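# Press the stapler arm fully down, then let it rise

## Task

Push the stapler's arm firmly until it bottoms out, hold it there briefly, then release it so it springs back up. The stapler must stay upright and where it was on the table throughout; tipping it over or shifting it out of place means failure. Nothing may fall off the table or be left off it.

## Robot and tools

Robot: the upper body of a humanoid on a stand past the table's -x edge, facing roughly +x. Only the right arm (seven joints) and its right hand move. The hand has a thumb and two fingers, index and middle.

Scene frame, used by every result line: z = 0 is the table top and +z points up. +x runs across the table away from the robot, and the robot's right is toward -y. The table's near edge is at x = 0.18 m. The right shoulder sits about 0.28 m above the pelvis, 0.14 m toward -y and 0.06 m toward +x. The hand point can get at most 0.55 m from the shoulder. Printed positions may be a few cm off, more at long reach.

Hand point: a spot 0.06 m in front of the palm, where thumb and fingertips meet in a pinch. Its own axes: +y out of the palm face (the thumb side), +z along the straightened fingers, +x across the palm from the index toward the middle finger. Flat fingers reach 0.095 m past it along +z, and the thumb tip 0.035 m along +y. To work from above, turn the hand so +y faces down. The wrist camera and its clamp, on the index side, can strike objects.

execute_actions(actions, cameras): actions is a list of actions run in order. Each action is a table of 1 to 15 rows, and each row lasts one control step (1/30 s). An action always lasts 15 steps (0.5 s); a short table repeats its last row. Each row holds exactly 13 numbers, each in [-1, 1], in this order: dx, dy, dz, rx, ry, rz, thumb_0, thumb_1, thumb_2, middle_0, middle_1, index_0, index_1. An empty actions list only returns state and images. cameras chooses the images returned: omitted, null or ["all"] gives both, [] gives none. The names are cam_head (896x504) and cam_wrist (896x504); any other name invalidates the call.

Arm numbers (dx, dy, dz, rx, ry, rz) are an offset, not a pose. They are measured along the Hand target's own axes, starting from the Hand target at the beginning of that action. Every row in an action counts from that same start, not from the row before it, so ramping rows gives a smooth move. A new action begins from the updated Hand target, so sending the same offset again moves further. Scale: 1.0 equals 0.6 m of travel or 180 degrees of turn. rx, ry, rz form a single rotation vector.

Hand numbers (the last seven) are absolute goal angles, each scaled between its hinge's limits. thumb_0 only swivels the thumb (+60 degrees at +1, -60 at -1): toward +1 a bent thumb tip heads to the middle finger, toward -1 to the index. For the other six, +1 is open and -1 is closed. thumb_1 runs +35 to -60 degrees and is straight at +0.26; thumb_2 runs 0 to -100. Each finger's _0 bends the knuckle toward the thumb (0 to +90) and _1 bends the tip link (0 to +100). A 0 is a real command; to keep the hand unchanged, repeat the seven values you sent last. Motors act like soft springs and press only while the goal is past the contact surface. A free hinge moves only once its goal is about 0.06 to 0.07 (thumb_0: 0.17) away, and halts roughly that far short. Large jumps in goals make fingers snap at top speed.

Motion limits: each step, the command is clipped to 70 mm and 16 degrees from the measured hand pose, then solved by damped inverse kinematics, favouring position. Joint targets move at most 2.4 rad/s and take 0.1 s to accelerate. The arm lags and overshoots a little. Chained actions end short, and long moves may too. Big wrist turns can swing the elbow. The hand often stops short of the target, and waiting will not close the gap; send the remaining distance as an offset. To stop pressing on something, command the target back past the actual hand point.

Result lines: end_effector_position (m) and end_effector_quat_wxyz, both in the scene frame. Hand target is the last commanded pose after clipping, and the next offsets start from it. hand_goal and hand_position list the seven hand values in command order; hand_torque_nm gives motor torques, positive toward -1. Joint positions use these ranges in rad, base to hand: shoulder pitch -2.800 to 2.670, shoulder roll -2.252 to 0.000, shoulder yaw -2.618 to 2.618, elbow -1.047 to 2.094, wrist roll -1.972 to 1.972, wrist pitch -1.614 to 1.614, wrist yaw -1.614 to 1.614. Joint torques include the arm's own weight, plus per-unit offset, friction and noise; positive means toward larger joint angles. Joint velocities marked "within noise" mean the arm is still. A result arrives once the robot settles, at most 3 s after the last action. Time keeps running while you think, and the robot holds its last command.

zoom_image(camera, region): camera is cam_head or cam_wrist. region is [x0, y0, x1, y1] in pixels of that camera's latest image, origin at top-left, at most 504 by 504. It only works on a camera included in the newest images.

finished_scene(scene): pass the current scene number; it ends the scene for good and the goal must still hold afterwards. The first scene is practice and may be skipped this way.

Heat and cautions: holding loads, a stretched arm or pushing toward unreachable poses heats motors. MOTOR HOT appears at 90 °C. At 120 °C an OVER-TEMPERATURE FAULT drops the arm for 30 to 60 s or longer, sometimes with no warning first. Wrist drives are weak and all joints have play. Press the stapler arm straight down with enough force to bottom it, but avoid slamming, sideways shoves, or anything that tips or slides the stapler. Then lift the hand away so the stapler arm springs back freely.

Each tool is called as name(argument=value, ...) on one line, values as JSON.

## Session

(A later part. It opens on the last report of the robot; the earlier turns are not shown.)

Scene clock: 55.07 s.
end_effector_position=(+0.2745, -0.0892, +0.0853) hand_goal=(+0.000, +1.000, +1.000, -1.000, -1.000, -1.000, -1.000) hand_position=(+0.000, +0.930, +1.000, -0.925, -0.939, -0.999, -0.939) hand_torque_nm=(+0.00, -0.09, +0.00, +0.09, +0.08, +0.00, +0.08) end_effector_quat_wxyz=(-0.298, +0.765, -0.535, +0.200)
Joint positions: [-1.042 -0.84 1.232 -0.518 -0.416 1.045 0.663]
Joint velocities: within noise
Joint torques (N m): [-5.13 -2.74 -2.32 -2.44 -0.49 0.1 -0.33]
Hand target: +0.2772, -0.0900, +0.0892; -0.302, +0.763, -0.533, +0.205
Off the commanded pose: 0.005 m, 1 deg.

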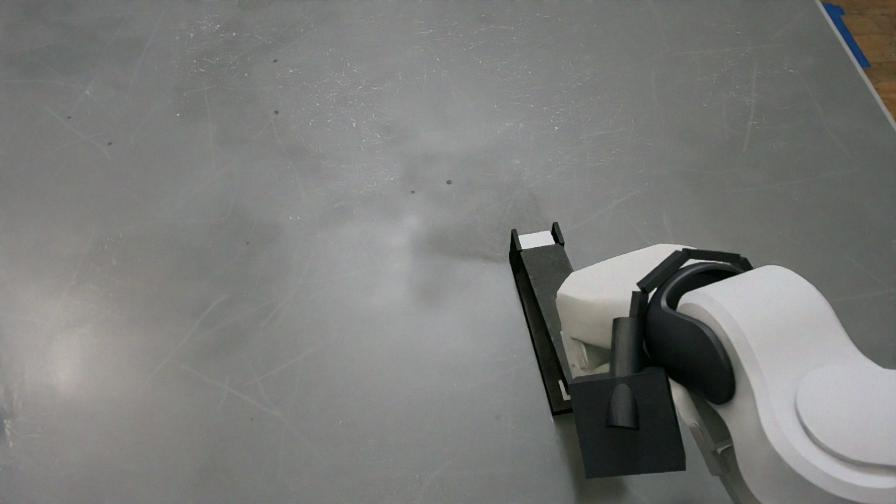

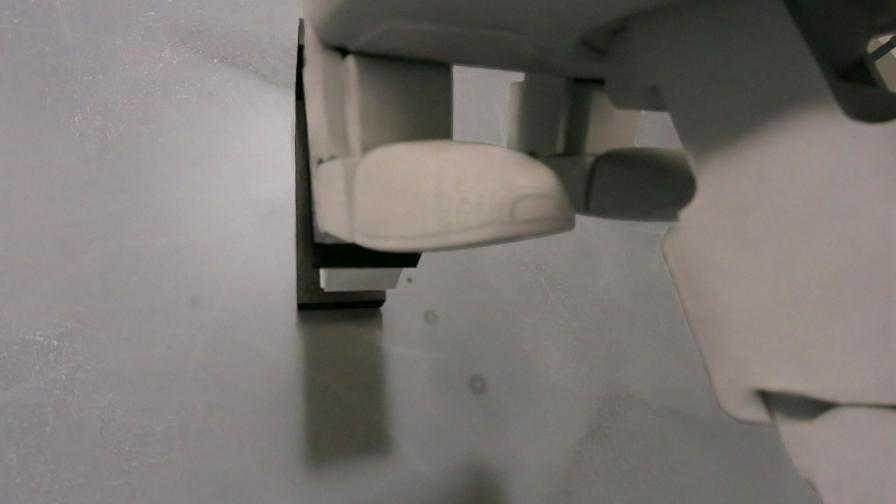

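execute_actions(actions=[[[0.0048,0.0134,0.0262,0,0,0,0,1,1,-1,-1,-1,-1]],[[0.0048,0.0134,0.0262,0,0,0,0,1,1,-1,-1,-1,-1]],[[0,0.0273,0.0087,0,0,0,0,1,1,-1,-1,-1,-1]],[[0,0.0273,0.0087,0,0,0,0,1,1,-1,-1,-1,-1]],[[0,0.0273,0.0087,0,0,0,0,1,1,-1,-1,-1,-1]]])

execute_actions(actions=[[[0,0.0273,0.0087,0,0,0,0,1,1,-1,-1,-1,-1]],[[0,0.0273,0.0087,0,0,0,0,1,1,-1,-1,-1,-1]]])

zoom_image(camera="cam_head", region=[470, 200, 670, 440])

Scene clock: 60.37 s.
end_effector_position=(+0.2882, -0.0926, +0.0329) hand_goal=(+0.000, +1.000, +1.000, -1.000, -1.000, -1.000, -1.000) hand_position=(+0.000, +0.930, +1.000, -0.925, -0.939, -0.999, -0.939) hand_torque_nm=(+0.00, -0.09, +0.00, +0.09, +0.08, +0.00, +0.08) end_effector_quat_wxyz=(-0.342, +0.750, -0.516, +0.234)
Joint positions: [-0.897 -0.784 1.271 -0.294 -0.425 0.868 0.336]
Joint velocities: within noise
Joint torques (N m): [-0.87 -1.42 0.01 0.78 0.27 -0.1 0.18]
Hand target: +0.2641, -0.1002, +0.0103; -0.302, +0.763, -0.533, +0.205
Off the commanded pose: 0.034 m, 6 deg.

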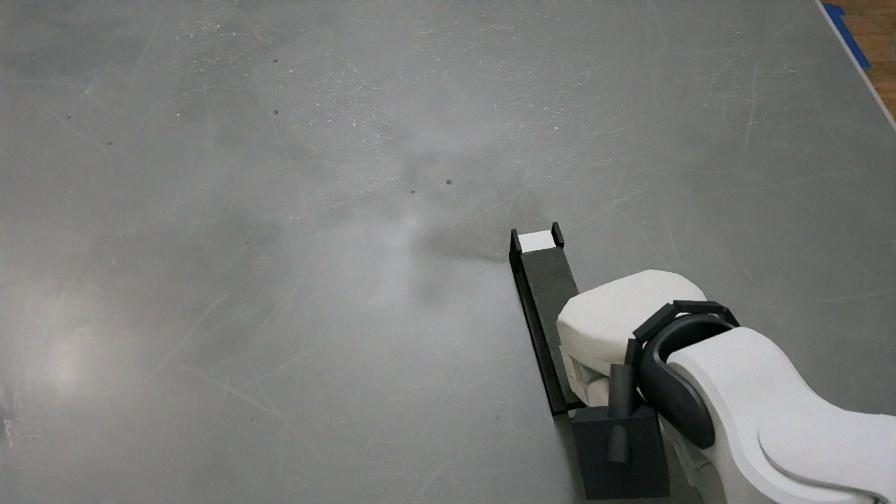

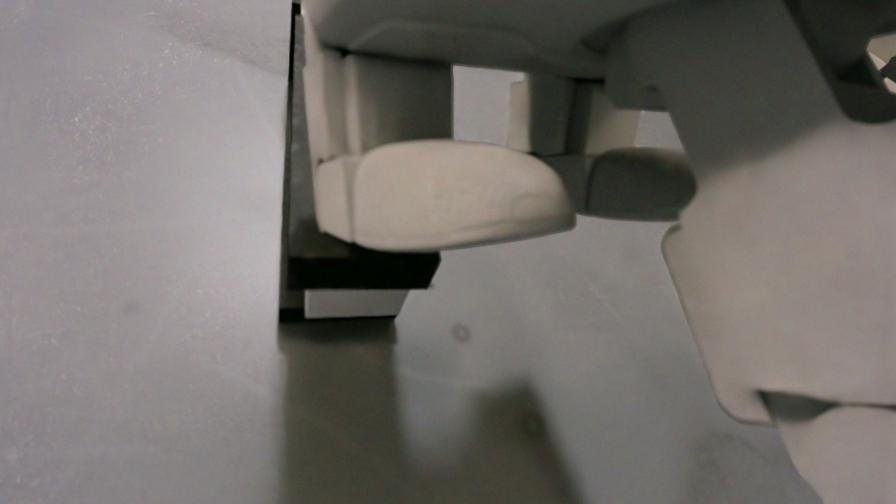

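Scene clock: 61.57 s.
end_effector_position=(+0.2854, -0.0926, +0.0169) hand_goal=(+0.000, +1.000, +1.000, -1.000, -1.000, -1.000, -1.000) hand_position=(+0.000, +0.930, +1.000, -0.925, -0.939, -0.999, -0.939) hand_torque_nm=(+0.00, -0.09, +0.00, +0.09, +0.08, +0.00, +0.08) end_effector_quat_wxyz=(-0.365, +0.740, -0.509, +0.246)
Joint positions: [-0.83 -0.772 1.286 -0.255 -0.439 0.833 0.207]
Joint velocities: within noise
Joint torques (N m): [0.86 -1.05 1.34 2.92 0.49 -0.17 0.7]
Hand target: +0.2482, -0.1058, -0.0197; -0.302, +0.763, -0.533, +0.205
Off the commanded pose: 0.054 m, 10 deg.

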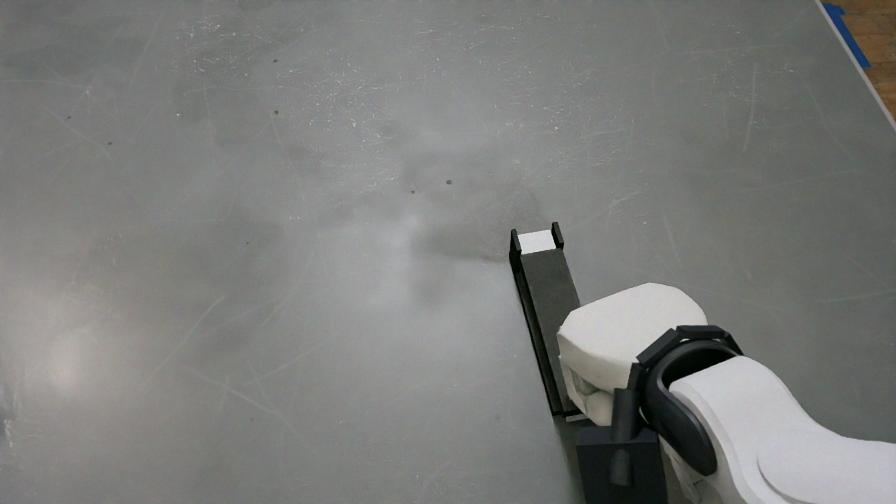

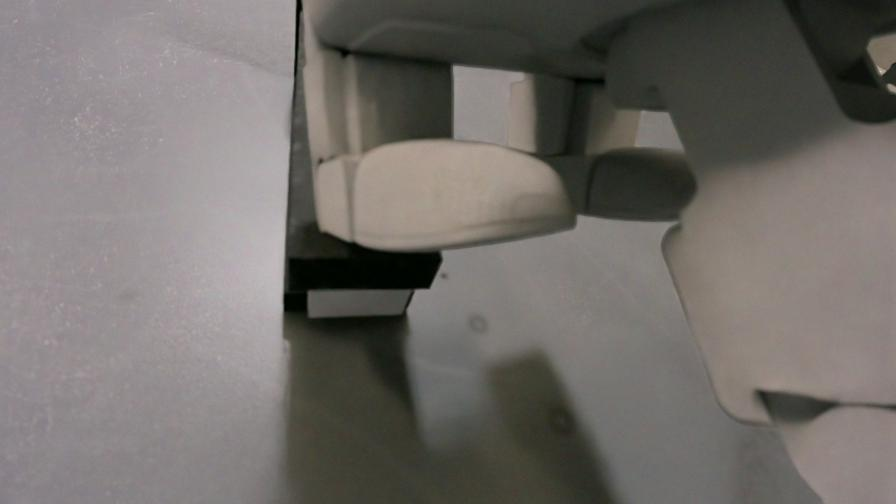

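Scaled by 2.100 from the camera's 896x504 image, which has a finer 1280x720 frame.

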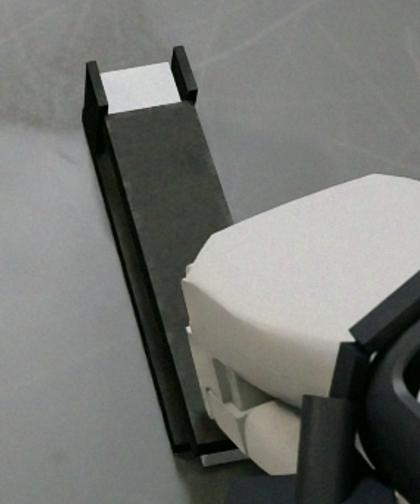

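execute_actions(actions=[[[0,0.0273,0.0087,0,0,0,0,1,1,-1,-1,-1,-1]],[[0,0.0273,0.0087,0,0,0,0,1,1,-1,-1,-1,-1]]])

zoom_image(camera="cam_head", region=[470, 200, 670, 440])

Scene clock: 63.73 s.
end_effector_position=(+0.2918, -0.0867, +0.0126) hand_goal=(+0.000, +1.000, +1.000, -1.000, -1.000, -1.000, -1.000) hand_position=(+0.000, +0.930, +1.000, -0.925, -0.939, -0.999, -0.939) hand_torque_nm=(+0.00, -0.09, +0.00, +0.09, +0.08, +0.00, +0.08) end_effector_quat_wxyz=(-0.390, +0.731, -0.497, +0.258)
Joint positions: [-0.815 -0.749 1.288 -0.214 -0.45 0.801 0.128]
Joint velocities: within noise
Joint torques (N m): [1.68 -0.89 2.06 4.79 0.93 -0.01 1.93]
Hand target: +0.2452, -0.1061, -0.0359; -0.302, +0.763, -0.533, +0.205
Off the commanded pose: 0.090 m, 13 deg; position clipped.

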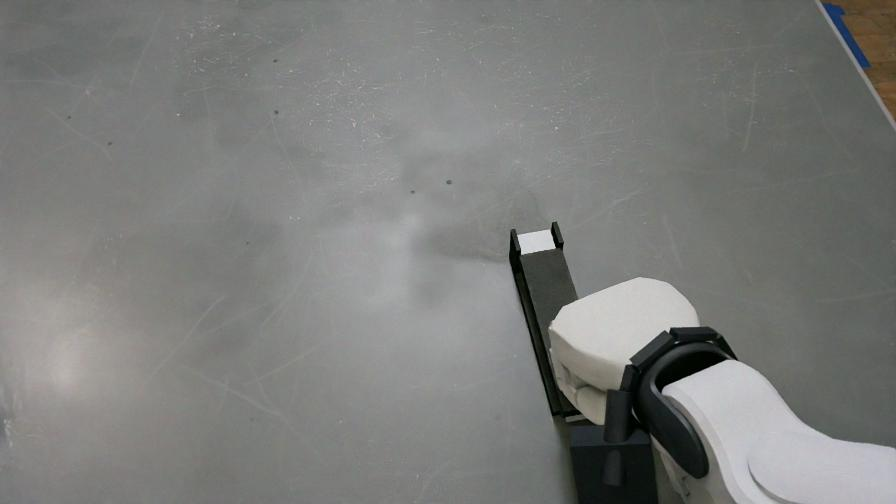

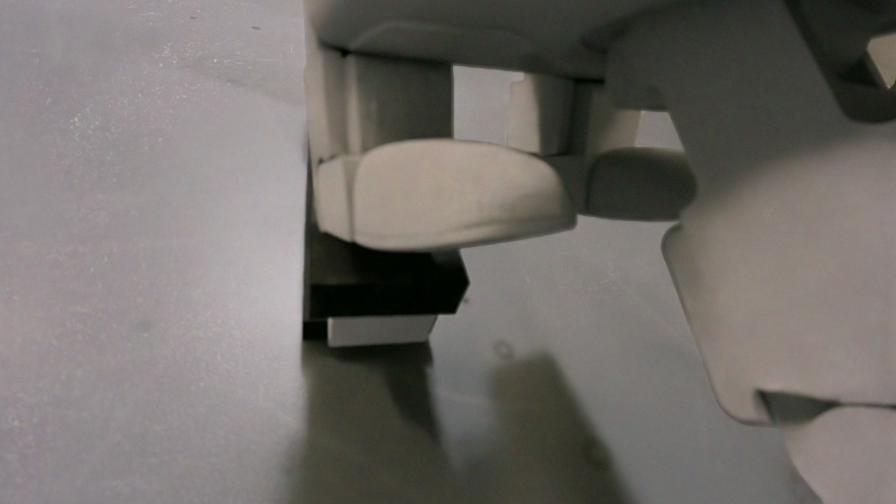

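Scaled by 2.100 from the camera's 896x504 image, which has a finer 1280x720 frame.

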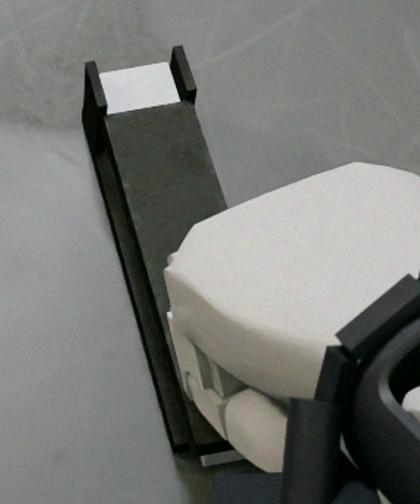

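execute_actions(actions=[[[0,-0.0273,-0.0087,0,0,0,0,1,1,-1,-1,-1,-1]],[[0,-0.0273,-0.0087,0,0,0,0,1,1,-1,-1,-1,-1]],[[0,-0.0273,-0.0087,0,0,0,0,1,1,-1,-1,-1,-1]],[[0,-0.0273,-0.0087,0,0,0,0,1,1,-1,-1,-1,-1]],[[0,-0.031,-0.033,0,0,0,0,1,1,-1,-1,-1,-1]],[[0,-0.031,-0.033,0,0,0,0,1,1,-1,-1,-1,-1]],[[0.03,-0.031,-0.033,0,0,0,0,1,1,-1,-1,-1,-1]],[[0.06,-0.031,-0.033,0,0,0,0,1,1,-1,-1,-1,-1]]])

Scene clock: 69.10 s.
end_effector_position=(+0.2958, -0.1480, +0.1310) hand_goal=(+0.000, +1.000, +1.000, -1.000, -1.000, -1.000, -1.000) hand_position=(+0.000, +0.930, +1.000, -0.925, -0.939, -0.999, -0.939) hand_torque_nm=(+0.00, -0.09, +0.00, +0.09, +0.08, +0.00, +0.08) end_effector_quat_wxyz=(-0.299, +0.765, -0.532, +0.208)
Joint positions: [-1.039 -1.172 0.998 -0.513 -0.228 0.719 0.71]
Joint velocities: within noise
Joint torques (N m): [-4.58 -2.66 -2.77 -0.08 -0.01 -0.18 -0.46]
Hand target: +0.2970, -0.1461, +0.1321; -0.302, +0.763, -0.533, +0.205
Off the commanded pose: 0.002 m, 1 deg.

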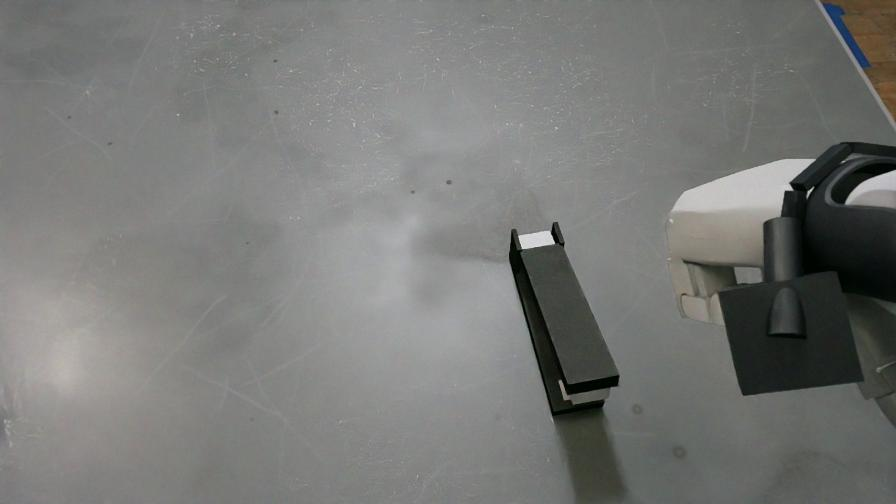

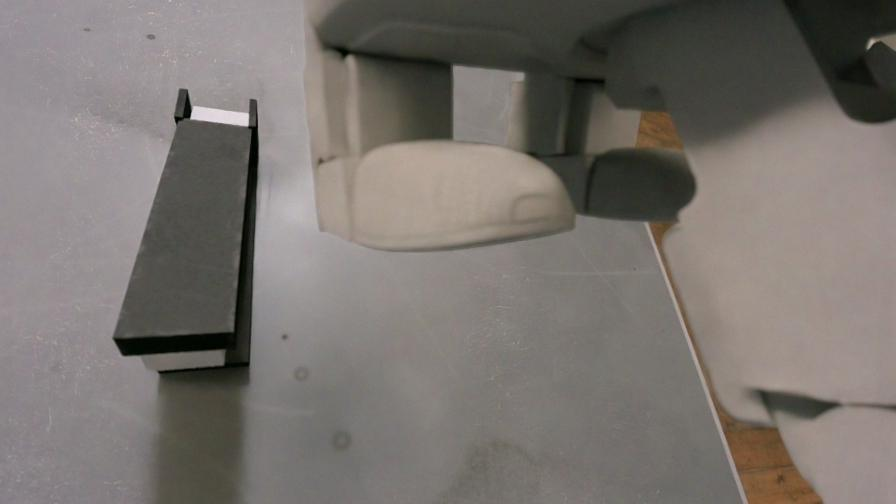

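Stapler stays in place and springs back.

finished_scene(scene=1)

The scene is finished: the task was done.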